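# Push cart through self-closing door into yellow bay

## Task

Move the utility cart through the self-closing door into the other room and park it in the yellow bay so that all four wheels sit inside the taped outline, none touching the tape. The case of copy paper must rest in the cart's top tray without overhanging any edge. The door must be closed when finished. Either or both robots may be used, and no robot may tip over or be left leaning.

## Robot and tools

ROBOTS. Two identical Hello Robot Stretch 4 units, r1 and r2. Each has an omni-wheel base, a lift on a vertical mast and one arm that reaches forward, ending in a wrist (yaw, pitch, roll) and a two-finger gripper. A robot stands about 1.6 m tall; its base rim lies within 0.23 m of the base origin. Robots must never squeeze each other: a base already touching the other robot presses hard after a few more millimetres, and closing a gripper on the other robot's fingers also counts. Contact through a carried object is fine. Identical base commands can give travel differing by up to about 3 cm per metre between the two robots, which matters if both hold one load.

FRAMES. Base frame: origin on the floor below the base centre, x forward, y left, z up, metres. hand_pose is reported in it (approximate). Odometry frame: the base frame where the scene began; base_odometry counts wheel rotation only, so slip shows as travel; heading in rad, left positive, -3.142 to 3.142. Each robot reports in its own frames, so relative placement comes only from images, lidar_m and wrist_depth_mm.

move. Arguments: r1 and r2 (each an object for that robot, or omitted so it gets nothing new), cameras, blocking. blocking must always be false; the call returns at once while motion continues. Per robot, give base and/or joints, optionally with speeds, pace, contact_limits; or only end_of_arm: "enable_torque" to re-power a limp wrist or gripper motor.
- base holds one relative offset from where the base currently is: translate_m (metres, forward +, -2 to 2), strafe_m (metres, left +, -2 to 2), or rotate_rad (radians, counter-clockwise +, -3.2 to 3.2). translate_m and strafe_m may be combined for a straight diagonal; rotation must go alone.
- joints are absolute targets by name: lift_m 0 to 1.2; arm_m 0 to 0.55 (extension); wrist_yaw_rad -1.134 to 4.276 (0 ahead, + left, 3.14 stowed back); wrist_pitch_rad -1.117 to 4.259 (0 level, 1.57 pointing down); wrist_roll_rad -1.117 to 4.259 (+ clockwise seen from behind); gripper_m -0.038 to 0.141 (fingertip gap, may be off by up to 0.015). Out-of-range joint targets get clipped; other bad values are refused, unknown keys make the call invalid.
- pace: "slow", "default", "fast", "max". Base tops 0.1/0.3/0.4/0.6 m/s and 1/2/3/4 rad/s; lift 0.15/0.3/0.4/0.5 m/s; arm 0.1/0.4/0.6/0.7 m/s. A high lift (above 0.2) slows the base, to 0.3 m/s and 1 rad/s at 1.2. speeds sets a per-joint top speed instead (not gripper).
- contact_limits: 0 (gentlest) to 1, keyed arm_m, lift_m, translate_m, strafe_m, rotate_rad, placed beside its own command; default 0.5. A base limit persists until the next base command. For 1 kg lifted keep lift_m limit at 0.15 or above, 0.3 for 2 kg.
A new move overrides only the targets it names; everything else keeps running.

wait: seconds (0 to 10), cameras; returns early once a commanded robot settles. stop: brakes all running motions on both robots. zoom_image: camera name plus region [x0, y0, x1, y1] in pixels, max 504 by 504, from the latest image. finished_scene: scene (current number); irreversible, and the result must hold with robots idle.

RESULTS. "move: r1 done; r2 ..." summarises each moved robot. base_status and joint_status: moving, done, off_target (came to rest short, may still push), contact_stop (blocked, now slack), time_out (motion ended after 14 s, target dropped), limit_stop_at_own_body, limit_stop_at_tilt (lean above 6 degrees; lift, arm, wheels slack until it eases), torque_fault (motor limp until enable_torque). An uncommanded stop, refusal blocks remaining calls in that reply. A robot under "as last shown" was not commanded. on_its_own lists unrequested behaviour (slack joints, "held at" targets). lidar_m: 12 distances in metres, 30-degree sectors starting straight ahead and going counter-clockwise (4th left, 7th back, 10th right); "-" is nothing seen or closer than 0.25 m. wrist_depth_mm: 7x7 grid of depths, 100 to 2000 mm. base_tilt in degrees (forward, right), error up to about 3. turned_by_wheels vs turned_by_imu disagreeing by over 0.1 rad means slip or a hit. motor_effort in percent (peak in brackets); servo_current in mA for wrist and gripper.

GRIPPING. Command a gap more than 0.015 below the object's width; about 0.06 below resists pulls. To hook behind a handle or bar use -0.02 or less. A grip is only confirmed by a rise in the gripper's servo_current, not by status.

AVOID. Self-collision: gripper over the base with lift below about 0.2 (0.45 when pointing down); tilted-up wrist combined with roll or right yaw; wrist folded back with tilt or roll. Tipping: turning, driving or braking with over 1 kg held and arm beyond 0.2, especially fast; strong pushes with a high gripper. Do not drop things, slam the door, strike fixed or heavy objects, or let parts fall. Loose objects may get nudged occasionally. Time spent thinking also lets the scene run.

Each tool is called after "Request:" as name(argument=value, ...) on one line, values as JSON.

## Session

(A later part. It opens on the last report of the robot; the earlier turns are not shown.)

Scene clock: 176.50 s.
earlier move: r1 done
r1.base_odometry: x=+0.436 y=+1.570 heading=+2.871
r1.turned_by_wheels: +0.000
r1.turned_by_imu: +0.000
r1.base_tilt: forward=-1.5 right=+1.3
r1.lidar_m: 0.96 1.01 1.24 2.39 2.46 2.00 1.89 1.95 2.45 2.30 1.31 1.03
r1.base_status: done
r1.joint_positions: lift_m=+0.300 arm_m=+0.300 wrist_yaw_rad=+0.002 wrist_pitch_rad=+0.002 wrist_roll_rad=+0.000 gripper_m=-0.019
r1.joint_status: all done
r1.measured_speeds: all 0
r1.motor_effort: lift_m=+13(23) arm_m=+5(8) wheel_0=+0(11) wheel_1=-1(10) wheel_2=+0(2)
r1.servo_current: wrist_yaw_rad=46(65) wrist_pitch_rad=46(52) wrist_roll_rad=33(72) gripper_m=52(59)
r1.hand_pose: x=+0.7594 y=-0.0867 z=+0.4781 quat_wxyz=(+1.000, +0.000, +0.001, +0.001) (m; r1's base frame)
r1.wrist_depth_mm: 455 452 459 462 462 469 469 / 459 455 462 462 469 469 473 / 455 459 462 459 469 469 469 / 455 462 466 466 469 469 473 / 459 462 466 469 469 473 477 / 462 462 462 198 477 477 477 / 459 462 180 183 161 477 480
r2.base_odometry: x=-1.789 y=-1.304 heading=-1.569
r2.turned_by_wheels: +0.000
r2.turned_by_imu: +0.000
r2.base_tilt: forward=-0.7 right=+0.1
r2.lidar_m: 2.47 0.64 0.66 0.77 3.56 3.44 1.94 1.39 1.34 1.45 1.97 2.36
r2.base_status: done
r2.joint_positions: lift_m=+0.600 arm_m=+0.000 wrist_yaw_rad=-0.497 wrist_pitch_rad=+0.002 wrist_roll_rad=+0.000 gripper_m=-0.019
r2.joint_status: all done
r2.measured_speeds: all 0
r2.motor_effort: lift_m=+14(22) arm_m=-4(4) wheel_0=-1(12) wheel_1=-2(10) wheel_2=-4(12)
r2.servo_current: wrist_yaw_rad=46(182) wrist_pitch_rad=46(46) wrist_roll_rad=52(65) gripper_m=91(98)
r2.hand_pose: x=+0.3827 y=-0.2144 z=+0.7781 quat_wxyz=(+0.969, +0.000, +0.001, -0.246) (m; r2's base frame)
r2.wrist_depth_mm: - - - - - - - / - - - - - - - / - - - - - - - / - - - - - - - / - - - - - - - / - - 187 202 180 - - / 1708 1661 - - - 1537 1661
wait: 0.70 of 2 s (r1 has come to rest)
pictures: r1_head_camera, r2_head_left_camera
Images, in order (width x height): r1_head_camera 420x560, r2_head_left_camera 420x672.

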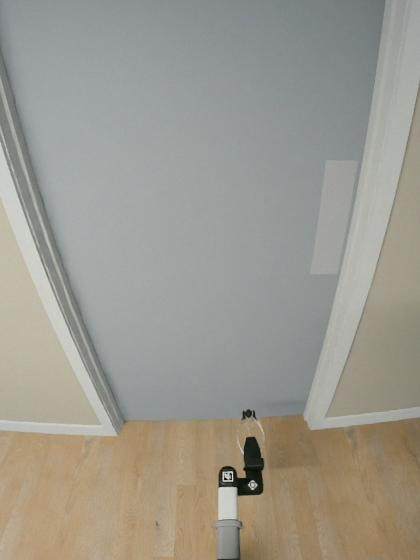

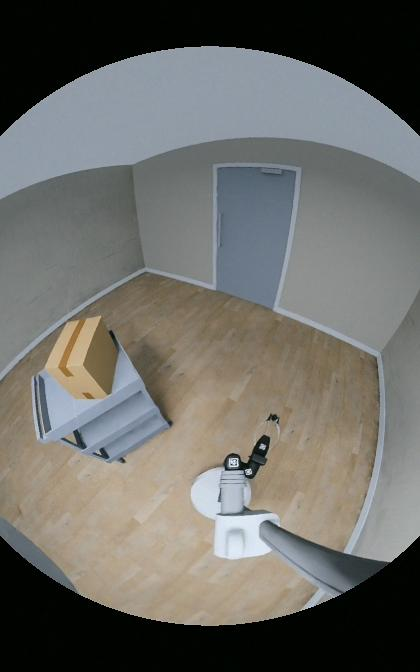

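Request:
move(blocking=false, r1={"base":{"translate_m":0.75},"pace":"slow","contact_limits":{"translate_m":0.8}}, r2={"base":{"translate_m":0.55,"strafe_m":-0.04}}, cameras=[])

Request:
wait(seconds=3, cameras=[])

Request:
wait(seconds=5, cameras=["r1_head_camera","r2_head_left_camera","r2_head_camera"])

Scene clock: 184.77 s.
move: r1 moving; r2 moving
r1.base_odometry: x=+0.424 y=+1.574 heading=+2.871
r1.turned_by_wheels: +0.000
r1.turned_by_imu: +0.000
r1.base_tilt: forward=-1.6 right=+1.2
r1.lidar_m: 0.94 0.98 1.21 2.38 2.46 2.00 1.86 1.97 2.45 2.30 1.33 1.00
r1.base_status: translate_m moving
r1.joint_positions: lift_m=+0.300 arm_m=+0.300 wrist_yaw_rad=+0.002 wrist_pitch_rad=+0.002 wrist_roll_rad=+0.000 gripper_m=-0.019
r1.joint_status: not commanded
r1.measured_speeds: translate_m=+0.049 strafe_m=+0.000 rotate_rad=+0.002 lift_m=+0.000 arm_m=+0.000 wrist_yaw_rad=+0.000 wrist_pitch_rad=+0.000 wrist_roll_rad=+0.000
r1.motor_effort: lift_m=+13(13) arm_m=+5(5) wheel_0=+3(6) wheel_1=+5(5) wheel_2=-6(7)
r1.servo_current: wrist_yaw_rad=52(65) wrist_pitch_rad=39(52) wrist_roll_rad=26(59) gripper_m=59(59)
r1.contact_limits: translate_m 0.8
r1.hand_pose: x=+0.7594 y=-0.0867 z=+0.4781 quat_wxyz=(+1.000, +0.000, +0.001, +0.001) (m; r1's base frame)
r1.wrist_depth_mm: 439 445 452 452 455 455 462 / 445 445 449 455 459 459 459 / 449 449 455 459 459 462 462 / 445 449 452 455 455 466 462 / 449 455 452 455 462 459 466 / 449 449 452 199 459 466 469 / 449 452 180 183 162 466 466
r2.base_odometry: x=-1.791 y=-1.335 heading=-1.569
r2.turned_by_wheels: +0.000
r2.turned_by_imu: +0.001
r2.base_tilt: forward=-0.7 right=+0.1
r2.lidar_m: 2.46 0.64 0.63 0.75 3.61 3.45 1.95 1.43 1.37 1.44 2.01 2.33
r2.base_status: translate_m moving; strafe_m moving
r2.joint_positions: lift_m=+0.600 arm_m=+0.000 wrist_yaw_rad=-0.497 wrist_pitch_rad=+0.002 wrist_roll_rad=+0.000 gripper_m=-0.019
r2.joint_status: not commanded
r2.measured_speeds: translate_m=+0.122 strafe_m=-0.009 rotate_rad=-0.002 lift_m=+0.000 arm_m=+0.000 wrist_yaw_rad=+0.000 wrist_pitch_rad=+0.000 wrist_roll_rad=+0.000
r2.motor_effort: lift_m=+14(14) arm_m=-4(4) wheel_0=+7(8) wheel_1=+6(7) wheel_2=-12(14)
r2.servo_current: wrist_yaw_rad=59(59) wrist_pitch_rad=39(52) wrist_roll_rad=46(59) gripper_m=85(98)
r2.hand_pose: x=+0.3827 y=-0.2144 z=+0.7781 quat_wxyz=(+0.969, +0.000, +0.001, -0.246) (m; r2's base frame)
r2.wrist_depth_mm: - - - - - - - / - - - - - - - / - - - - - - - / - - - - - - - / - - - - - - - / - - 186 202 180 - - / 1756 1661 - - - 1499 1618
pictures: none
No camera images: "cameras" was empty.

Scene clock: 187.60 s.
earlier move: r1 moving; r2 done
r1.base_odometry: x=+0.163 y=+1.646 heading=+2.871
r1.turned_by_wheels: +0.001
r1.turned_by_imu: +0.007
r1.base_tilt: forward=-1.6 right=+1.3
r1.lidar_m: 0.70 0.73 0.85 2.20 2.46 2.26 2.16 2.26 2.45 2.29 0.90 0.75
r1.base_status: translate_m moving
r1.joint_positions: lift_m=+0.300 arm_m=+0.299 wrist_yaw_rad=-0.004 wrist_pitch_rad=+0.002 wrist_roll_rad=+0.000 gripper_m=-0.020
r1.joint_status: not commanded
r1.measured_speeds: translate_m=+0.097 strafe_m=+0.001 rotate_rad=-0.006 lift_m=+0.000 arm_m=+0.000 wrist_yaw_rad=+0.000 wrist_pitch_rad=+0.000 wrist_roll_rad=+0.000
r1.motor_effort: lift_m=+13(13) arm_m=+11(14) wheel_0=+10(18) wheel_1=+10(14) wheel_2=-7(23)
r1.servo_current: wrist_yaw_rad=33(65) wrist_pitch_rad=46(52) wrist_roll_rad=46(65) gripper_m=46(59)
r1.contact_limits: translate_m 0.8
r1.hand_pose: x=+0.7583 y=-0.0887 z=+0.4781 quat_wxyz=(+1.000, +0.000, +0.001, -0.002) (m; r1's base frame)
r1.wrist_depth_mm: 211 216 222 228 234 240 247 / 211 216 223 229 235 240 246 / 213 217 223 229 236 241 247 / 212 218 224 229 234 242 249 / 213 219 224 229 236 243 248 / 213 218 208 198 236 244 249 / 214 154 224 151 163 247 251
r2.base_odometry: x=-1.828 y=-1.854 heading=-1.569
r2.turned_by_wheels: +0.000
r2.turned_by_imu: +0.001
r2.base_tilt: forward=-0.6 right=+0.1
r2.lidar_m: 1.94 2.69 0.67 0.45 0.63 3.93 2.30 1.68 1.59 1.69 1.95 1.87
r2.base_status: done
r2.joint_positions: lift_m=+0.600 arm_m=+0.000 wrist_yaw_rad=-0.497 wrist_pitch_rad=+0.002 wrist_roll_rad=+0.000 gripper_m=-0.019
r2.joint_status: not commanded
r2.measured_speeds: all 0
r2.motor_effort: lift_m=+14(14) arm_m=-4(4) wheel_0=+2(12) wheel_1=+4(8) wheel_2=-4(14)
r2.servo_current: wrist_yaw_rad=59(65) wrist_pitch_rad=46(52) wrist_roll_rad=46(59) gripper_m=85(98)
r2.hand_pose: x=+0.3827 y=-0.2144 z=+0.7781 quat_wxyz=(+0.969, +0.000, +0.001, -0.246) (m; r2's base frame)
r2.wrist_depth_mm: - - - - - - - / - - - - - - - / 1661 - - - - - - / - - - - - - - / - - - - - - - / - - 181 200 170 - - / 1618 1576 - - - 122 1537
wait: 2.83 of 3 s (r2 has come to rest)
pictures: none
No camera images: "cameras" was empty.

Scene clock: 192.60 s.
earlier move: r1 moving
r1.base_odometry: x=-0.285 y=+1.771 heading=+2.869
r1.turned_by_wheels: -0.003
r1.turned_by_imu: -0.008
r1.base_tilt: forward=-1.6 right=+1.3
r1.lidar_m: 0.55 0.50 0.51 0.58 2.47 2.77 2.64 2.72 2.42 0.80 0.46 0.87
r1.base_status: translate_m moving
r1.joint_positions: lift_m=+0.300 arm_m=+0.300 wrist_yaw_rad=-0.012 wrist_pitch_rad=+0.002 wrist_roll_rad=+0.000 gripper_m=-0.020
r1.joint_status: not commanded
r1.measured_speeds: translate_m=+0.018 strafe_m=+0.000 rotate_rad=+0.000 lift_m=+0.000 arm_m=+0.000 wrist_yaw_rad=+0.000 wrist_pitch_rad=+0.000 wrist_roll_rad=+0.000
r1.motor_effort: lift_m=+13(13) arm_m=+9(14) wheel_0=-5(18) wheel_1=-2(14) wheel_2=-18(23)
r1.servo_current: wrist_yaw_rad=78(91) wrist_pitch_rad=39(52) wrist_roll_rad=46(72) gripper_m=46(59)
r1.contact_limits: translate_m 0.8
r1.hand_pose: x=+0.7577 y=-0.0909 z=+0.4781 quat_wxyz=(+1.000, +0.000, +0.001, -0.006) (m; r1's base frame)
r1.wrist_depth_mm: 150 173 198 239 298 - - / 147 169 198 240 298 - - / 147 170 200 239 298 - - / 154 171 204 239 301 - - / 148 174 200 239 301 - - / 148 174 191 198 184 1661 1618 / 148 167 176 180 294 134 1160
r2.base_odometry: x=-1.828 y=-1.854 heading=-1.569
r2.turned_by_wheels: +0.000
r2.turned_by_imu: +0.001
r2.base_tilt: forward=-0.7 right=+0.1
r2.lidar_m: 1.61 2.73 0.68 0.47 0.59 3.93 2.33 1.63 1.59 1.69 1.95 1.80
r2.base_status: done
r2.joint_positions: lift_m=+0.600 arm_m=+0.000 wrist_yaw_rad=-0.497 wrist_pitch_rad=+0.002 wrist_roll_rad=+0.000 gripper_m=-0.019
r2.joint_status: not commanded
r2.measured_speeds: all 0
r2.motor_effort: lift_m=+14(14) arm_m=-4(4) wheel_0=+2(12) wheel_1=+3(8) wheel_2=-4(14)
r2.servo_current: wrist_yaw_rad=52(65) wrist_pitch_rad=39(52) wrist_roll_rad=52(65) gripper_m=98(98)
r2.hand_pose: x=+0.3827 y=-0.2144 z=+0.7781 quat_wxyz=(+0.969, +0.000, +0.001, -0.246) (m; r2's base frame)
r2.wrist_depth_mm: - - - - - - - / - - - - - - - / - - - - - - - / - - - - - - - / - - - - - - - / - - 181 200 169 - - / - - - - - 122 1576
wait: 5.00 s; no rest
pictures: r1_head_camera, r2_head_camera, r2_head_left_camera
Images, in order (width x height): r1_head_camera 420x560, r2_head_camera 420x560, r2_head_left_camera 420x672.

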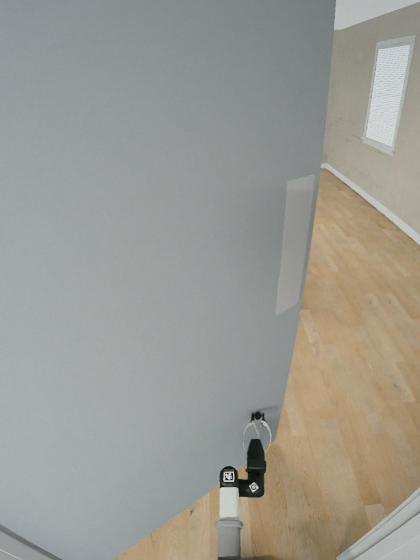

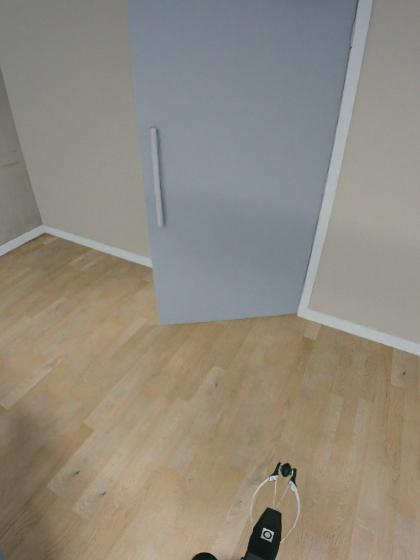

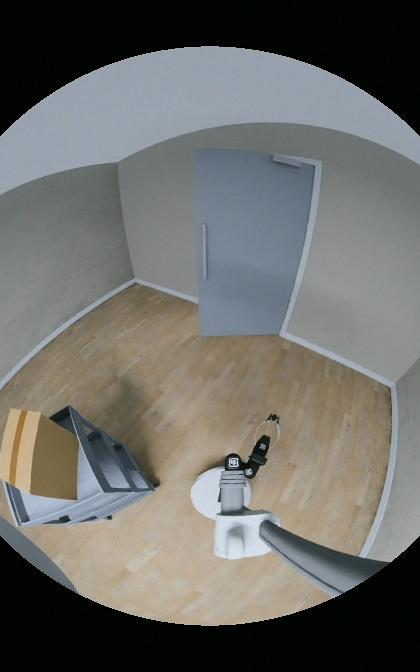

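Request:
move(blocking=false, r1={"base":{"strafe_m":0.1},"joints":{"arm_m":0.5},"pace":"slow","contact_limits":{"strafe_m":0.8,"arm_m":0.9}}, r2={"base":{"translate_m":0.68}}, cameras=[])

Request:
wait(seconds=4, cameras=[])

Request:
move(blocking=false, r1={"base":{"translate_m":0.2},"pace":"slow","contact_limits":{"translate_m":0.8}}, cameras=[])

Request:
wait(seconds=3, cameras=["r1_head_camera","r2_head_left_camera","r2_head_camera"])

Scene clock: 236.33 s.
earlier move: r1 done
move: r1 moving; r2 moving
r1.base_odometry: x=-0.289 y=+1.758 heading=+2.866
r1.turned_by_wheels: -0.002
r1.turned_by_imu: -0.003
r1.base_tilt: forward=-1.6 right=+1.3
r1.lidar_m: 0.56 0.49 0.51 0.57 2.46 2.77 2.64 2.71 2.40 0.80 0.46 0.85
r1.base_status: strafe_m moving
r1.joint_positions: lift_m=+0.300 arm_m=+0.312 wrist_yaw_rad=-0.016 wrist_pitch_rad=+0.002 wrist_roll_rad=+0.000 gripper_m=-0.020
r1.joint_status: arm_m moving
r1.measured_speeds: translate_m=+0.001 strafe_m=+0.056 rotate_rad=-0.004 lift_m=+0.000 arm_m=+0.050 wrist_yaw_rad=-0.003 wrist_pitch_rad=+0.000 wrist_roll_rad=+0.000
r1.motor_effort: lift_m=+13(13) arm_m=+10(14) wheel_0=-15(17) wheel_1=+1(5) wheel_2=-17(17)
r1.servo_current: wrist_yaw_rad=78(85) wrist_pitch_rad=46(46) wrist_roll_rad=39(59) gripper_m=39(46)
r1.contact_limits: arm_m 0.9; strafe_m 0.8
r1.hand_pose: x=+0.7698 y=-0.0919 z=+0.4781 quat_wxyz=(+1.000, +0.000, +0.001, -0.008) (m; r1's base frame)
r1.wrist_depth_mm: 141 163 193 232 294 - - / 142 167 194 234 296 - - / 142 164 197 234 294 - - / 148 165 195 234 296 - - / 142 168 194 235 297 - - / 143 165 185 195 183 1618 1661 / 145 160 158 177 312 133 1182
r2.base_odometry: x=-1.828 y=-1.885 heading=-1.569
r2.turned_by_wheels: +0.000
r2.turned_by_imu: +0.001
r2.base_tilt: forward=-0.7 right=+0.0
r2.lidar_m: 1.53 2.68 0.73 0.44 0.57 3.95 2.33 1.69 1.61 1.70 1.93 1.77
r2.base_status: translate_m moving
r2.joint_positions: lift_m=+0.600 arm_m=+0.000 wrist_yaw_rad=-0.497 wrist_pitch_rad=+0.002 wrist_roll_rad=+0.000 gripper_m=-0.019
r2.joint_status: not commanded
r2.measured_speeds: translate_m=+0.123 strafe_m=+0.002 rotate_rad=-0.005 lift_m=+0.000 arm_m=+0.000 wrist_yaw_rad=+0.000 wrist_pitch_rad=+0.000 wrist_roll_rad=+0.000
r2.motor_effort: lift_m=+14(14) arm_m=-4(4) wheel_0=+6(10) wheel_1=+8(8) wheel_2=-13(13)
r2.servo_current: wrist_yaw_rad=46(59) wrist_pitch_rad=39(39) wrist_roll_rad=46(52) gripper_m=91(98)
r2.hand_pose: x=+0.3827 y=-0.2144 z=+0.7781 quat_wxyz=(+0.969, +0.000, +0.001, -0.246) (m; r2's base frame)
r2.wrist_depth_mm: - - - - - - - / - - - - - - - / - - - - - - - / - - - - - - - / - - - - - - - / - - 181 200 169 - - / - - - - - 122 -
pictures: none
No camera images: "cameras" was empty.

Scene clock: 239.10 s.
earlier move: r1 done; r2 moving
r1.base_odometry: x=-0.313 y=+1.675 heading=+2.866
r1.turned_by_wheels: +0.000
r1.turned_by_imu: -0.002
r1.base_tilt: forward=-1.5 right=+1.3
r1.lidar_m: 0.63 0.49 0.46 0.51 2.39 2.78 2.63 2.73 2.52 0.82 0.55 3.29
r1.base_status: done
r1.joint_positions: lift_m=+0.300 arm_m=+0.499 wrist_yaw_rad=-0.021 wrist_pitch_rad=+0.002 wrist_roll_rad=+0.000 gripper_m=-0.020
r1.joint_status: all done
r1.measured_speeds: all 0
r1.motor_effort: lift_m=+13(13) arm_m=+10(14) wheel_0=-12(27) wheel_1=-4(8) wheel_2=-15(22)
r1.servo_current: wrist_yaw_rad=124(143) wrist_pitch_rad=39(52) wrist_roll_rad=33(65) gripper_m=39(52)
r1.contact_limits: arm_m 0.9; strafe_m 0.8
r1.hand_pose: x=+0.9569 y=-0.0934 z=+0.4781 quat_wxyz=(+1.000, +0.000, +0.001, -0.010) (m; r1's base frame)
r1.wrist_depth_mm: 128 156 185 248 - - - / 125 147 185 248 - - - / 122 147 185 248 - - - / 125 148 186 249 - - - / 118 152 186 250 - - - / 124 147 179 198 181 1618 1618 / 121 143 166 180 1042 137 1205
r2.base_odometry: x=-1.826 y=-2.529 heading=-1.569
r2.turned_by_wheels: +0.000
r2.turned_by_imu: +0.001
r2.base_tilt: forward=-0.7 right=+0.1
r2.lidar_m: 0.72 0.79 2.80 2.91 0.80 0.81 2.76 2.02 1.94 1.86 1.36 0.96
r2.base_status: translate_m moving
r2.joint_positions: lift_m=+0.600 arm_m=+0.000 wrist_yaw_rad=-0.497 wrist_pitch_rad=+0.002 wrist_roll_rad=+0.000 gripper_m=-0.019
r2.joint_status: not commanded
r2.measured_speeds: translate_m=+0.053 strafe_m=-0.001 rotate_rad=+0.001 lift_m=+0.000 arm_m=+0.000 wrist_yaw_rad=+0.000 wrist_pitch_rad=+0.000 wrist_roll_rad=+0.000
r2.motor_effort: lift_m=+14(15) arm_m=-4(4) wheel_0=+1(11) wheel_1=+3(9) wheel_2=-5(14)
r2.servo_current: wrist_yaw_rad=39(65) wrist_pitch_rad=46(46) wrist_roll_rad=46(59) gripper_m=91(98)
r2.hand_pose: x=+0.3827 y=-0.2144 z=+0.7780 quat_wxyz=(+0.969, +0.000, +0.001, -0.246) (m; r2's base frame)
r2.wrist_depth_mm: - - - - - - - / - - - - - - - / - - - - - - - / - - - - - - - / - - - - - - - / - - 181 200 169 - - / - - - - - - -
wait: 2.77 of 4 s (r1 has come to rest)
pictures: none
No camera images: "cameras" was empty.

Scene clock: 239.60 s.
earlier move: r2 done
move: r1 moving
r1.base_odometry: x=-0.325 y=+1.679 heading=+2.863
r1.turned_by_wheels: -0.003
r1.turned_by_imu: -0.003
r1.base_tilt: forward=-1.6 right=+1.3
r1.lidar_m: 0.61 0.47 0.46 0.45 2.41 2.80 2.66 2.75 2.51 0.75 0.54 3.28
r1.base_status: translate_m moving
r1.joint_positions: lift_m=+0.300 arm_m=+0.499 wrist_yaw_rad=-0.021 wrist_pitch_rad=+0.002 wrist_roll_rad=+0.000 gripper_m=-0.020
r1.joint_status: not commanded
r1.measured_speeds: translate_m=+0.049 strafe_m=+0.000 rotate_rad=+0.001 lift_m=+0.000 arm_m=+0.000 wrist_yaw_rad=+0.000 wrist_pitch_rad=+0.000 wrist_roll_rad=+0.000
r1.motor_effort: lift_m=+13(13) arm_m=+10(10) wheel_0=-12(12) wheel_1=+0(5) wheel_2=-25(26)
r1.servo_current: wrist_yaw_rad=124(143) wrist_pitch_rad=46(46) wrist_roll_rad=33(59) gripper_m=33(46)
r1.contact_limits: arm_m 0.9; translate_m 0.8
r1.hand_pose: x=+0.9569 y=-0.0934 z=+0.4781 quat_wxyz=(+1.000, +0.000, +0.001, -0.010) (m; r1's base frame)
r1.wrist_depth_mm: - - 182 244 - - - / 122 145 182 245 - - - / 122 145 182 245 - - - / 122 141 183 246 - - - / 114 145 183 246 - - - / 122 145 177 196 181 1661 1661 / 125 140 164 162 1025 141 1182
r2.base_odometry: x=-1.826 y=-2.534 heading=-1.569
r2.turned_by_wheels: +0.000
r2.turned_by_imu: +0.000
r2.base_tilt: forward=-0.7 right=+0.1
r2.lidar_m: 0.69 0.79 2.77 2.92 0.80 0.82 2.75 2.05 1.94 1.86 1.32 0.96
r2.base_status: done
r2.joint_positions: lift_m=+0.600 arm_m=+0.000 wrist_yaw_rad=-0.497 wrist_pitch_rad=+0.002 wrist_roll_rad=+0.000 gripper_m=-0.019
r2.joint_status: not commanded
r2.measured_speeds: all 0
r2.motor_effort: lift_m=+14(15) arm_m=-4(4) wheel_0=+2(4) wheel_1=+3(4) wheel_2=-4(4)
r2.servo_current: wrist_yaw_rad=52(59) wrist_pitch_rad=39(46) wrist_roll_rad=46(59) gripper_m=85(98)
r2.hand_pose: x=+0.3827 y=-0.2144 z=+0.7780 quat_wxyz=(+0.969, +0.000, +0.001, -0.246) (m; r2's base frame)
r2.wrist_depth_mm: - - - - - - - / - - - - - - - / - - - - - - - / - - - - - - - / - - - - - - - / - - 181 201 170 - - / - - - - - - -
pictures: none
No camera images: "cameras" was empty.

Scene clock: 242.37 s.
earlier move: r1 done
r1.base_odometry: x=-0.505 y=+1.730 heading=+2.864
r1.turned_by_wheels: +0.001
r1.turned_by_imu: -0.005
r1.base_tilt: forward=-1.6 right=+1.3
r1.lidar_m: 0.54 0.40 0.37 0.40 2.39 2.99 2.85 2.92 2.56 0.49 2.46 3.24
r1.base_status: done
r1.joint_positions: lift_m=+0.300 arm_m=+0.500 wrist_yaw_rad=-0.021 wrist_pitch_rad=+0.002 wrist_roll_rad=+0.000 gripper_m=-0.020
r1.joint_status: not commanded
r1.measured_speeds: translate_m=+0.000 strafe_m=+0.000 rotate_rad=-0.001 lift_m=+0.000 arm_m=+0.000 wrist_yaw_rad=+0.000 wrist_pitch_rad=+0.000 wrist_roll_rad=+0.000
r1.motor_effort: lift_m=+13(13) arm_m=+7(10) wheel_0=-9(15) wheel_1=-4(8) wheel_2=-15(27)
r1.servo_current: wrist_yaw_rad=104(143) wrist_pitch_rad=46(52) wrist_roll_rad=46(65) gripper_m=39(52)
r1.contact_limits: arm_m 0.9; translate_m 0.8
r1.hand_pose: x=+0.9571 y=-0.0934 z=+0.4781 quat_wxyz=(+1.000, +0.000, +0.001, -0.010) (m; r1's base frame)
r1.wrist_depth_mm: - 125 158 - - - - / 107 130 158 - - - - / 103 125 164 - - - - / 103 129 163 - - - - / 106 124 161 - - - - / 106 128 154 198 182 1618 1537 / - 122 160 180 1008 1008 1160
r2.base_odometry: x=-1.826 y=-2.534 heading=-1.569
r2.turned_by_wheels: +0.000
r2.turned_by_imu: +0.000
r2.base_tilt: forward=-0.7 right=+0.1
r2.lidar_m: 0.62 0.71 2.78 2.89 0.81 0.81 2.76 2.03 1.94 1.83 1.34 0.89
r2.base_status: done
r2.joint_positions: lift_m=+0.600 arm_m=+0.000 wrist_yaw_rad=-0.497 wrist_pitch_rad=+0.002 wrist_roll_rad=+0.000 gripper_m=-0.019
r2.joint_status: not commanded
r2.measured_speeds: all 0
r2.motor_effort: lift_m=+14(15) arm_m=-4(4) wheel_0=+2(4) wheel_1=+4(4) wheel_2=-3(4)
r2.servo_current: wrist_yaw_rad=39(65) wrist_pitch_rad=39(52) wrist_roll_rad=46(59) gripper_m=98(98)
r2.hand_pose: x=+0.3827 y=-0.2144 z=+0.7780 quat_wxyz=(+0.969, +0.000, +0.001, -0.246) (m; r2's base frame)
r2.wrist_depth_mm: - - - - - - - / - - - - - - - / - - - - - - - / - - - - - - - / - - - - - - - / - - 181 200 169 - - / - - - - - - -
wait: 2.77 of 3 s (r1 has come to rest)
pictures: r1_head_camera, r2_head_camera, r2_head_left_camera
Images, in order (width x height): r1_head_camera 420x560, r2_head_camera 420x560, r2_head_left_camera 420x672.

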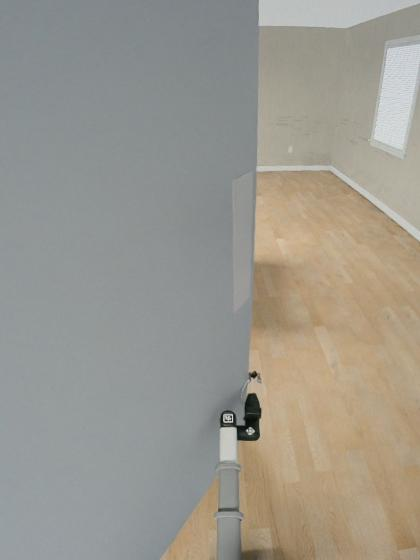

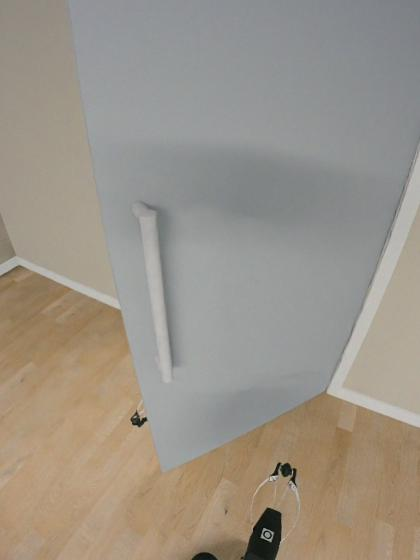

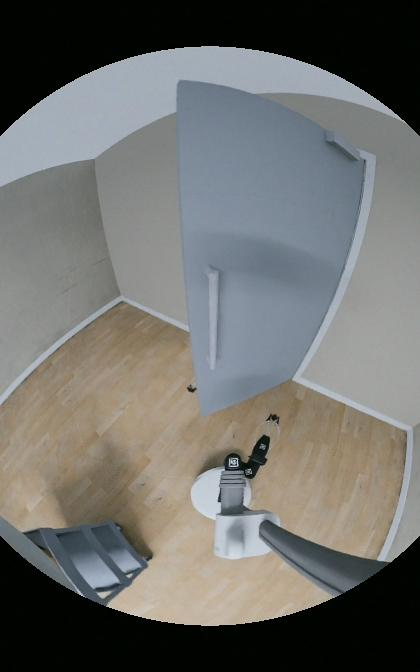

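Request:
move(blocking=false, r2={"base":{"strafe_m":0.55}}, cameras=[])

Request:
wait(seconds=4, cameras=["r1_head_camera","r2_head_left_camera","r2_head_camera"])

Scene clock: 254.57 s.
move: r2 moving
r1: as last shown
r1.turned_by_wheels: +0.000
r1.turned_by_imu: -0.001
r1.lidar_m: 0.55 0.38 0.36 0.40 2.39 2.98 2.86 2.93 2.52 0.50 2.45 3.27
r1.measured_speeds: all 0
r1.motor_effort: lift_m=+13(13) arm_m=+7(7) wheel_0=-10(10) wheel_1=-5(5) wheel_2=-15(15)
r1.servo_current: wrist_yaw_rad=124(130) wrist_pitch_rad=33(46) wrist_roll_rad=46(52) gripper_m=39(46)
r1.contact_limits: arm_m 0.9; translate_m 0.8
r1.wrist_depth_mm: - 125 158 - - - - / 107 129 157 - - - - / 103 130 163 - - - - / 103 129 163 - - - - / 106 125 162 - - - - / 106 128 161 198 182 1618 1576 / - 123 160 183 1008 991 1138
r2.base_odometry: x=-1.790 y=-2.534 heading=-1.569
r2.turned_by_wheels: +0.000
r2.turned_by_imu: +0.001
r2.base_tilt: forward=-0.6 right=+0.0
r2.lidar_m: 0.62 0.69 2.77 2.88 0.78 0.77 2.84 2.06 1.97 1.88 1.36 0.86
r2.base_status: strafe_m moving
r2.joint_positions: lift_m=+0.600 arm_m=+0.000 wrist_yaw_rad=-0.497 wrist_pitch_rad=+0.002 wrist_roll_rad=+0.000 gripper_m=-0.019
r2.joint_status: not commanded
r2.measured_speeds: translate_m=+0.001 strafe_m=+0.141 rotate_rad=-0.004 lift_m=+0.000 arm_m=+0.000 wrist_yaw_rad=+0.000 wrist_pitch_rad=+0.000 wrist_roll_rad=+0.000
r2.motor_effort: lift_m=+15(15) arm_m=-4(4) wheel_0=-11(13) wheel_1=+11(11) wheel_2=+0(4)
r2.servo_current: wrist_yaw_rad=46(52) wrist_pitch_rad=46(46) wrist_roll_rad=46(59) gripper_m=91(98)
r2.hand_pose: x=+0.3827 y=-0.2144 z=+0.7780 quat_wxyz=(+0.969, +0.000, +0.001, -0.246) (m; r2's base frame)
r2.wrist_depth_mm: - - - - - - - / - - - - - - - / - - - - - - - / - - - - - - - / - - - - - - - / - - 181 200 170 - - / - - - - - - -
pictures: none
No camera images: "cameras" was empty.

Scene clock: 257.23 s.
earlier move: r2 done
r1.base_odometry: x=-0.505 y=+1.730 heading=+2.864
r1.turned_by_wheels: +0.000
r1.turned_by_imu: +0.000
r1.base_tilt: forward=-1.6 right=+1.3
r1.lidar_m: 0.53 0.39 0.37 0.41 2.40 2.98 2.87 2.94 2.55 0.48 2.43 3.24
r1.base_status: not commanded
r1.joint_positions: lift_m=+0.300 arm_m=+0.500 wrist_yaw_rad=-0.021 wrist_pitch_rad=+0.002 wrist_roll_rad=+0.000 gripper_m=-0.020
r1.joint_status: not commanded
r1.measured_speeds: all 0
r1.on_its_own: wrist_yaw_rad is at rest, and its servo_current (124 mA) is outside its rest range (0 to 104 mA)
r1.motor_effort: lift_m=+13(13) arm_m=+7(7) wheel_0=-10(10) wheel_1=-4(5) wheel_2=-15(15)
r1.servo_current: wrist_yaw_rad=124(150) wrist_pitch_rad=39(52) wrist_roll_rad=59(65) gripper_m=39(52)
r1.contact_limits: arm_m 0.9; translate_m 0.8
r1.hand_pose: x=+0.9571 y=-0.0934 z=+0.4781 quat_wxyz=(+1.000, +0.000, +0.001, -0.010) (m; r1's base frame)
r1.wrist_depth_mm: - 126 158 - - - - / 107 130 157 - - - - / 103 129 163 - - - - / 103 129 163 - - - - / 106 125 162 - - - - / 106 128 161 197 181 1618 1576 / - 123 160 184 991 991 1138
r2.base_odometry: x=-1.276 y=-2.532 heading=-1.569
r2.turned_by_wheels: +0.000
r2.turned_by_imu: +0.001
r2.base_tilt: forward=-0.7 right=+0.1
r2.lidar_m: 1.65 2.27 2.31 2.43 3.34 0.44 0.51 2.52 2.41 2.22 1.30 0.72
r2.base_status: done
r2.joint_positions: lift_m=+0.600 arm_m=+0.000 wrist_yaw_rad=-0.497 wrist_pitch_rad=+0.002 wrist_roll_rad=+0.000 gripper_m=-0.019
r2.joint_status: not commanded
r2.measured_speeds: all 0
r2.motor_effort: lift_m=+15(15) arm_m=-4(4) wheel_0=+0(13) wheel_1=+2(12) wheel_2=+0(4)
r2.servo_current: wrist_yaw_rad=52(59) wrist_pitch_rad=46(52) wrist_roll_rad=39(65) gripper_m=98(98)
r2.hand_pose: x=+0.3827 y=-0.2144 z=+0.7780 quat_wxyz=(+0.969, +0.000, +0.001, -0.246) (m; r2's base frame)
r2.wrist_depth_mm: - - - - 535 - - / - - - - 544 - - / - - - - 549 - - / - - - - - - - / - - - - - - - / - - 185 201 170 - - / - - - - - - -
wait: 2.67 of 4 s (r2 has come to rest)
pictures: r1_head_camera, r2_head_camera, r2_head_left_camera
Images, in order (width x height): r1_head_camera 420x560, r2_head_camera 420x560, r2_head_left_camera 420x672.

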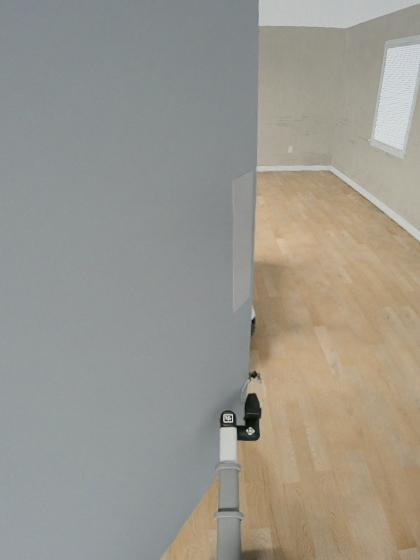

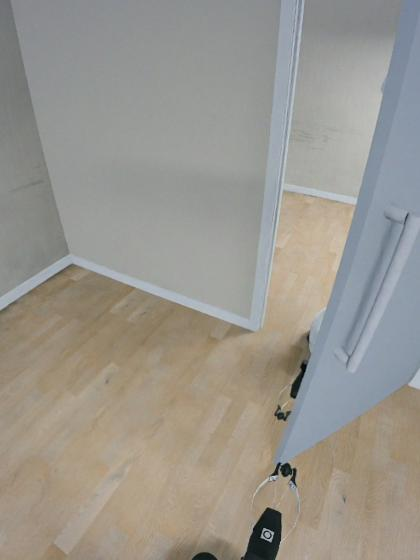

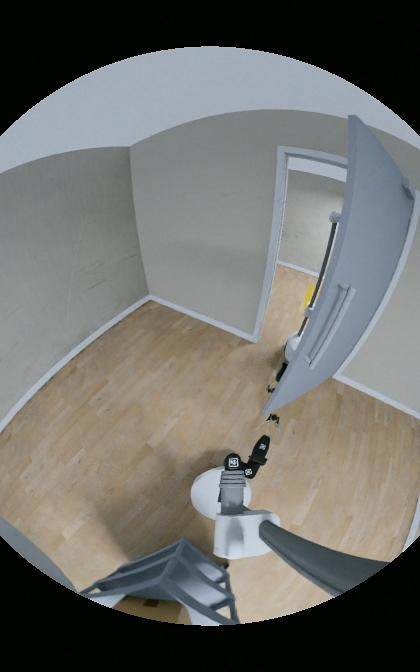

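Request:
move(blocking=false, r2={"joints":{"arm_m":0.35},"pace":"slow","contact_limits":{"arm_m":0.3}}, cameras=[])

Request:
wait(seconds=5, cameras=["r1_head_camera","r2_head_left_camera","r2_head_camera"])

Scene clock: 268.67 s.
move: r2 moving
r1.base_odometry: x=-0.505 y=+1.730 heading=+2.864
r1.turned_by_wheels: +0.000
r1.turned_by_imu: +0.000
r1.base_tilt: forward=-1.6 right=+1.2
r1.lidar_m: 0.55 0.38 0.38 0.40 2.38 2.99 2.85 2.93 2.55 0.52 2.43 3.25
r1.base_status: not commanded
r1.joint_positions: lift_m=+0.300 arm_m=+0.500 wrist_yaw_rad=-0.021 wrist_pitch_rad=+0.002 wrist_roll_rad=+0.000 gripper_m=-0.020
r1.joint_status: not commanded
r1.measured_speeds: all 0
r1.motor_effort: lift_m=+13(13) arm_m=+7(7) wheel_0=-10(10) wheel_1=-4(5) wheel_2=-15(15)
r1.servo_current: wrist_yaw_rad=117(143) wrist_pitch_rad=46(46) wrist_roll_rad=65(65) gripper_m=33(52)
r1.contact_limits: arm_m 0.9; translate_m 0.8
r1.hand_pose: x=+0.9571 y=-0.0934 z=+0.4781 quat_wxyz=(+1.000, +0.000, +0.001, -0.010) (m; r1's base frame)
r1.wrist_depth_mm: - 126 157 - - - - / 107 130 157 - - - - / 104 129 164 - - - - / 103 129 163 - - - - / 106 124 162 - - - - / 105 128 161 197 183 1618 1537 / - 123 159 185 991 991 1118
r2.base_odometry: x=-1.276 y=-2.532 heading=-1.569
r2.turned_by_wheels: +0.000
r2.turned_by_imu: +0.000
r2.base_tilt: forward=-0.7 right=+0.1
r2.lidar_m: 1.64 2.27 2.30 2.41 3.27 0.42 0.50 2.51 2.42 2.23 1.28 0.72
r2.base_status: not commanded
r2.joint_positions: lift_m=+0.600 arm_m=+0.012 wrist_yaw_rad=-0.497 wrist_pitch_rad=+0.002 wrist_roll_rad=+0.000 gripper_m=-0.019
r2.joint_status: arm_m moving
r2.measured_speeds: translate_m=+0.000 strafe_m=+0.000 rotate_rad=+0.000 lift_m=+0.000 arm_m=+0.049 wrist_yaw_rad=+0.000 wrist_pitch_rad=+0.000 wrist_roll_rad=+0.000
r2.motor_effort: lift_m=+15(15) arm_m=+7(12) wheel_0=+0(1) wheel_1=+2(2) wheel_2=+0(0)
r2.servo_current: wrist_yaw_rad=59(59) wrist_pitch_rad=39(39) wrist_roll_rad=52(52) gripper_m=85(98)
r2.contact_limits: arm_m 0.3
r2.hand_pose: x=+0.3951 y=-0.2144 z=+0.7780 quat_wxyz=(+0.969, +0.000, +0.001, -0.246) (m; r2's base frame)
r2.wrist_depth_mm: - - - - - - - / - - - - - - - / - - - - - - - / - - - - - - - / - - - - - - - / - - 185 202 169 - - / - - - - - - -
pictures: none
No camera images: "cameras" was empty.

Scene clock: 272.97 s.
earlier move: r2 done
r1.base_odometry: x=-0.505 y=+1.730 heading=+2.864
r1.turned_by_wheels: +0.000
r1.turned_by_imu: +0.000
r1.base_tilt: forward=-1.6 right=+1.3
r1.lidar_m: 0.55 0.40 0.37 0.41 2.38 2.97 2.84 2.91 2.56 0.50 2.47 3.24
r1.base_status: not commanded
r1.joint_positions: lift_m=+0.300 arm_m=+0.500 wrist_yaw_rad=-0.021 wrist_pitch_rad=+0.002 wrist_roll_rad=+0.000 gripper_m=-0.020
r1.joint_status: not commanded
r1.measured_speeds: all 0
r1.on_its_own: wrist_yaw_rad is at rest, and its servo_current (137 mA) is outside its rest range (0 to 104 mA)
r1.motor_effort: lift_m=+13(13) arm_m=+7(7) wheel_0=-9(10) wheel_1=-4(5) wheel_2=-15(15)
r1.servo_current: wrist_yaw_rad=137(143) wrist_pitch_rad=46(52) wrist_roll_rad=46(72) gripper_m=39(52)
r1.contact_limits: arm_m 0.9; translate_m 0.8
r1.hand_pose: x=+0.9571 y=-0.0934 z=+0.4781 quat_wxyz=(+1.000, +0.000, +0.001, -0.010) (m; r1's base frame)
r1.wrist_depth_mm: - 125 158 778 521 - - / 107 130 157 - - - - / 104 129 164 - - - - / 103 129 163 - - - - / 106 124 162 - - - - / 106 128 161 197 182 1661 1576 / - 123 160 184 991 991 1138
r2.base_odometry: x=-1.276 y=-2.532 heading=-1.569
r2.turned_by_wheels: +0.000
r2.turned_by_imu: +0.001
r2.base_tilt: forward=-0.7 right=+0.1
r2.lidar_m: 1.64 2.32 2.32 2.42 3.34 0.46 0.49 2.53 2.43 2.26 1.30 0.72
r2.base_status: not commanded
r2.joint_positions: lift_m=+0.600 arm_m=+0.350 wrist_yaw_rad=-0.497 wrist_pitch_rad=+0.002 wrist_roll_rad=+0.000 gripper_m=-0.019
r2.joint_status: all done
r2.measured_speeds: all 0
r2.motor_effort: lift_m=+15(15) arm_m=+7(14) wheel_0=+0(1) wheel_1=+2(2) wheel_2=+0(1)
r2.servo_current: wrist_yaw_rad=59(59) wrist_pitch_rad=39(46) wrist_roll_rad=39(65) gripper_m=91(98)
r2.contact_limits: arm_m 0.3
r2.hand_pose: x=+0.7325 y=-0.2144 z=+0.7780 quat_wxyz=(+0.969, +0.000, +0.001, -0.246) (m; r2's base frame)
r2.wrist_depth_mm: - - - - - - 231 / - - - - - - 235 / - - - - - - 239 / - - 1138 - - - 236 / - - 1118 - 1255 - 242 / - - 181 202 180 768 242 / - - - - - 249 244
wait: 4.30 of 5 s (r2 has come to rest)
pictures: r1_head_camera, r2_head_camera, r2_head_left_camera
Images, in order (width x height): r1_head_camera 420x560, r2_head_camera 420x560, r2_head_left_camera 420x672.

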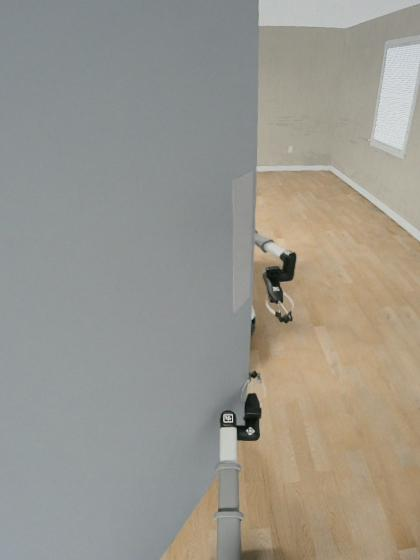

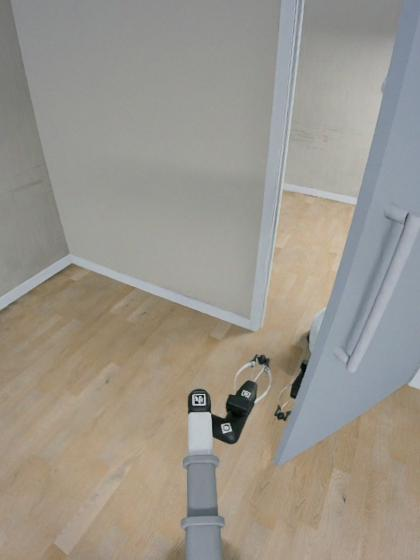

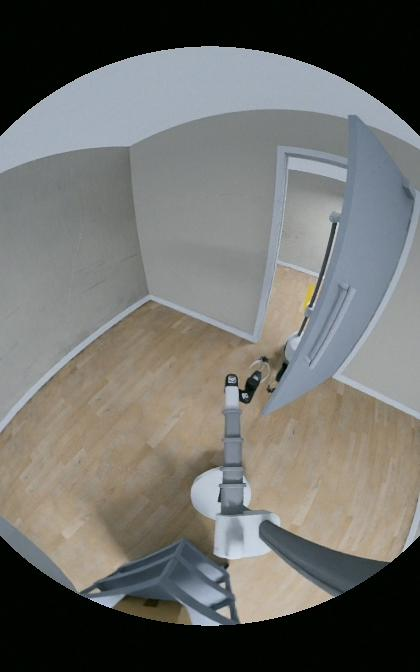

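Request:
move(blocking=false, r2={"base":{"translate_m":-0.27,"strafe_m":-0.5},"pace":"slow","contact_limits":{"translate_m":0.7,"strafe_m":0.7}}, cameras=[])

Request:
wait(seconds=6, cameras=["r1_head_camera","r2_head_left_camera","r2_head_camera"])

r2: "contact_limits": translate_m and strafe_m are given together and make one move, which takes one limit: state it under one of them only
Scene clock: 278.60 s.
r1.base_odometry: x=-0.505 y=+1.730 heading=+2.864
r1.turned_by_wheels: +0.000
r1.turned_by_imu: +0.000
r1.base_tilt: forward=-1.6 right=+1.2
r1.lidar_m: 0.54 0.38 0.37 0.41 2.38 3.00 2.85 2.93 2.52 0.50 2.44 3.23
r1.base_status: not commanded
r1.joint_positions: lift_m=+0.300 arm_m=+0.500 wrist_yaw_rad=-0.021 wrist_pitch_rad=+0.002 wrist_roll_rad=+0.000 gripper_m=-0.020
r1.joint_status: not commanded
r1.measured_speeds: all 0
r1.on_its_own: wrist_yaw_rad is at rest, and its servo_current (130 mA) is outside its rest range (0 to 104 mA)
r1.motor_effort: lift_m=+13(13) arm_m=+7(7) wheel_0=-10(10) wheel_1=-5(5) wheel_2=-15(15)
r1.servo_current: wrist_yaw_rad=130(143) wrist_pitch_rad=46(52) wrist_roll_rad=52(72) gripper_m=46(52)
r1.contact_limits: arm_m 0.9; translate_m 0.8
r1.hand_pose: x=+0.9571 y=-0.0934 z=+0.4781 quat_wxyz=(+1.000, +0.000, +0.001, -0.010) (m; r1's base frame)
r1.wrist_depth_mm: - 125 158 759 521 - - / 107 130 157 - - - - / 104 129 164 - - - - / 103 129 163 - - - - / 106 124 162 - - - - / 106 128 161 197 183 1618 1576 / - 122 160 184 1025 1008 1138
r2.base_odometry: x=-1.276 y=-2.532 heading=-1.569
r2.turned_by_wheels: +0.000
r2.turned_by_imu: +0.001
r2.base_tilt: forward=-0.7 right=+0.1
r2.lidar_m: 1.64 2.28 2.29 2.46 3.31 0.42 0.51 2.52 2.43 2.22 1.28 0.74
r2.base_status: not commanded
r2.joint_positions: lift_m=+0.600 arm_m=+0.350 wrist_yaw_rad=-0.497 wrist_pitch_rad=+0.002 wrist_roll_rad=+0.000 gripper_m=-0.019
r2.joint_status: all done
r2.measured_speeds: all 0
r2.motor_effort: lift_m=+14(15) arm_m=+7(14) wheel_0=+0(1) wheel_1=+1(2) wheel_2=+0(1)
r2.servo_current: wrist_yaw_rad=59(59) wrist_pitch_rad=46(46) wrist_roll_rad=46(65) gripper_m=91(98)
r2.contact_limits: arm_m 0.3
r2.hand_pose: x=+0.7325 y=-0.2144 z=+0.7780 quat_wxyz=(+0.969, +0.000, +0.001, -0.246) (m; r2's base frame)
r2.wrist_depth_mm: - - - - - - 233 / - - - - - - 235 / - - - - - - 239 / - - 1138 - - - 237 / - - 1118 - 1255 - 242 / - - 181 201 180 768 243 / - - - - - 249 244
pictures: none

not run: a call was refused earlier in this reply.

Request:
move(blocking=false, r2={"base":{"translate_m":-0.27,"strafe_m":-0.5},"pace":"slow","contact_limits":{"strafe_m":0.7}}, cameras=[])

Request:
wait(seconds=7, cameras=["r1_head_camera","r2_head_left_camera","r2_head_camera"])

Scene clock: 284.87 s.
move: r2 moving
r1.base_odometry: x=-0.505 y=+1.730 heading=+2.864
r1.turned_by_wheels: +0.000
r1.turned_by_imu: +0.000
r1.base_tilt: forward=-1.6 right=+1.3
r1.lidar_m: 0.55 0.39 0.36 0.41 2.40 2.97 2.86 2.95 2.53 0.49 2.47 3.24
r1.base_status: not commanded
r1.joint_positions: lift_m=+0.300 arm_m=+0.500 wrist_yaw_rad=-0.021 wrist_pitch_rad=+0.002 wrist_roll_rad=+0.000 gripper_m=-0.020
r1.joint_status: not commanded
r1.measured_speeds: all 0
r1.motor_effort: lift_m=+13(13) arm_m=+7(7) wheel_0=-9(10) wheel_1=-4(5) wheel_2=-15(15)
r1.servo_current: wrist_yaw_rad=130(137) wrist_pitch_rad=46(52) wrist_roll_rad=46(59) gripper_m=39(46)
r1.contact_limits: arm_m 0.9; translate_m 0.8
r1.hand_pose: x=+0.9571 y=-0.0934 z=+0.4781 quat_wxyz=(+1.000, +0.000, +0.001, -0.010) (m; r1's base frame)
r1.wrist_depth_mm: - 125 158 723 - - - / 107 130 157 - - - - / 104 130 163 - - - - / 103 130 162 - - - - / 106 125 161 - - - - / 106 128 161 197 182 1661 1576 / - 123 160 180 1008 976 1138
r2.base_odometry: x=-1.287 y=-2.527 heading=-1.568
r2.turned_by_wheels: +0.000
r2.turned_by_imu: +0.001
r2.base_tilt: forward=-0.7 right=+0.1
r2.lidar_m: 1.64 2.29 2.33 2.46 3.32 0.45 0.50 2.48 2.41 2.24 1.32 0.73
r2.base_status: translate_m moving; strafe_m moving
r2.joint_positions: lift_m=+0.600 arm_m=+0.350 wrist_yaw_rad=-0.497 wrist_pitch_rad=+0.002 wrist_roll_rad=+0.000 gripper_m=-0.019
r2.joint_status: not commanded
r2.measured_speeds: translate_m=-0.023 strafe_m=-0.042 rotate_rad=-0.002 lift_m=+0.000 arm_m=+0.000 wrist_yaw_rad=+0.000 wrist_pitch_rad=+0.000 wrist_roll_rad=+0.000
r2.motor_effort: lift_m=+14(15) arm_m=+7(7) wheel_0=+3(8) wheel_1=-6(8) wheel_2=+9(9)
r2.servo_current: wrist_yaw_rad=52(59) wrist_pitch_rad=39(46) wrist_roll_rad=52(52) gripper_m=91(98)
r2.contact_limits: arm_m 0.3; strafe_m 0.7
r2.hand_pose: x=+0.7325 y=-0.2144 z=+0.7780 quat_wxyz=(+0.969, +0.000, +0.001, -0.246) (m; r2's base frame)
r2.wrist_depth_mm: - - - - - - 258 / - - - - - - 254 / - - - - - - 235 / - - - - - - 236 / - - - - 1281 - 260 / - - 181 202 180 254 270 / - - - - - 244 238
pictures: none
No camera images: "cameras" was empty.

Scene clock: 291.33 s.
earlier move: r2 done
r1.base_odometry: x=-0.505 y=+1.730 heading=+2.864
r1.turned_by_wheels: +0.000
r1.turned_by_imu: +0.000
r1.base_tilt: forward=-1.6 right=+1.3
r1.lidar_m: 0.54 0.40 0.37 0.40 2.40 2.99 2.86 2.93 2.53 0.50 2.45 3.25
r1.base_status: not commanded
r1.joint_positions: lift_m=+0.300 arm_m=+0.500 wrist_yaw_rad=-0.021 wrist_pitch_rad=+0.002 wrist_roll_rad=+0.000 gripper_m=-0.020
r1.joint_status: not commanded
r1.measured_speeds: all 0
r1.on_its_own: wrist_yaw_rad is at rest, and its servo_current (111 mA) is outside its rest range (0 to 104 mA)
r1.motor_effort: lift_m=+13(13) arm_m=+7(7) wheel_0=-9(10) wheel_1=-5(5) wheel_2=-15(15)
r1.servo_current: wrist_yaw_rad=111(150) wrist_pitch_rad=39(52) wrist_roll_rad=46(65) gripper_m=39(52)
r1.contact_limits: arm_m 0.9; translate_m 0.8
r1.hand_pose: x=+0.9571 y=-0.0934 z=+0.4781 quat_wxyz=(+1.000, +0.000, +0.001, -0.010) (m; r1's base frame)
r1.wrist_depth_mm: - 125 158 - - - - / 107 130 157 - - - - / 104 129 163 - - - - / 103 129 163 - - - - / 106 124 162 - - - - / 106 128 161 197 181 1661 1537 / - 122 159 184 991 1008 1138
r2.base_odometry: x=-1.777 y=-2.264 heading=-1.568
r2.turned_by_wheels: +0.000
r2.turned_by_imu: +0.000
r2.base_tilt: forward=-0.7 right=+0.1
r2.lidar_m: 0.86 2.24 2.86 0.65 0.58 0.60 2.64 1.94 1.86 1.96 1.64 1.17
r2.base_status: done
r2.joint_positions: lift_m=+0.600 arm_m=+0.350 wrist_yaw_rad=-0.497 wrist_pitch_rad=+0.002 wrist_roll_rad=+0.000 gripper_m=-0.019
r2.joint_status: not commanded
r2.measured_speeds: all 0
r2.motor_effort: lift_m=+14(15) arm_m=+7(8) wheel_0=+5(11) wheel_1=-5(9) wheel_2=+5(9)
r2.servo_current: wrist_yaw_rad=52(65) wrist_pitch_rad=39(46) wrist_roll_rad=52(65) gripper_m=91(98)
r2.contact_limits: arm_m 0.3; strafe_m 0.7
r2.hand_pose: x=+0.7325 y=-0.2144 z=+0.7780 quat_wxyz=(+0.969, +0.000, +0.001, -0.246) (m; r2's base frame)
r2.wrist_depth_mm: 382 - - - - - - / 382 - - - - - - / 387 - - - - - - / 384 - - - - - - / 387 - - - - - - / 387 - 181 200 169 - - / 382 - - - - - -
wait: 6.47 of 7 s (r2 has come to rest)
pictures: r1_head_camera, r2_head_camera, r2_head_left_camera
Images, in order (width x height): r1_head_camera 420x560, r2_head_camera 420x560, r2_head_left_camera 420x672.

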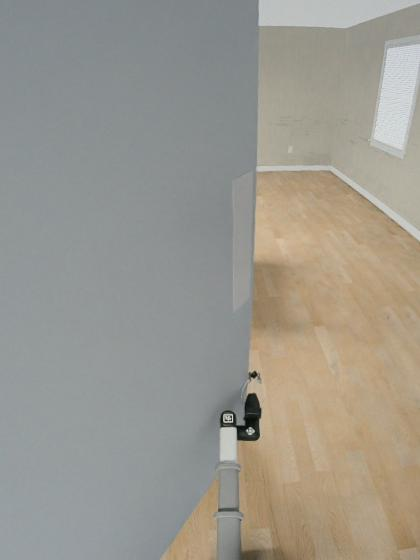

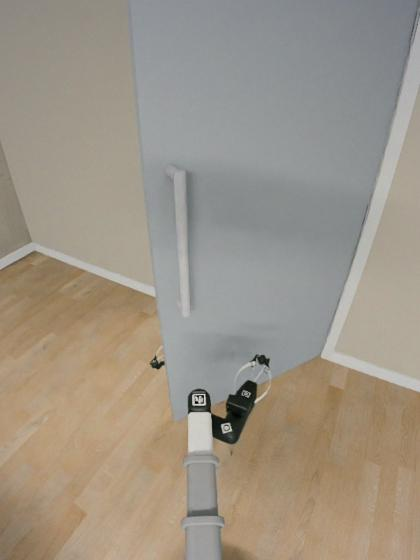

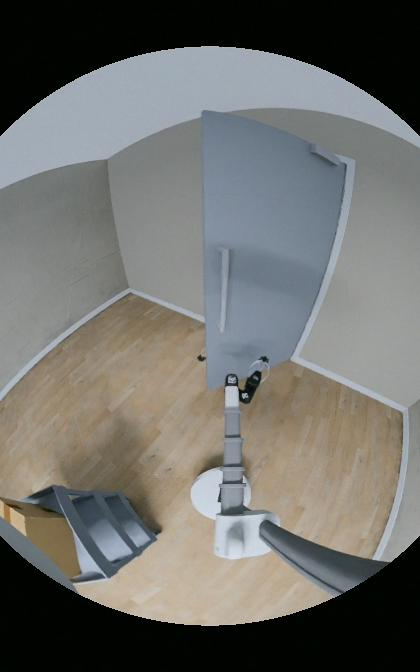

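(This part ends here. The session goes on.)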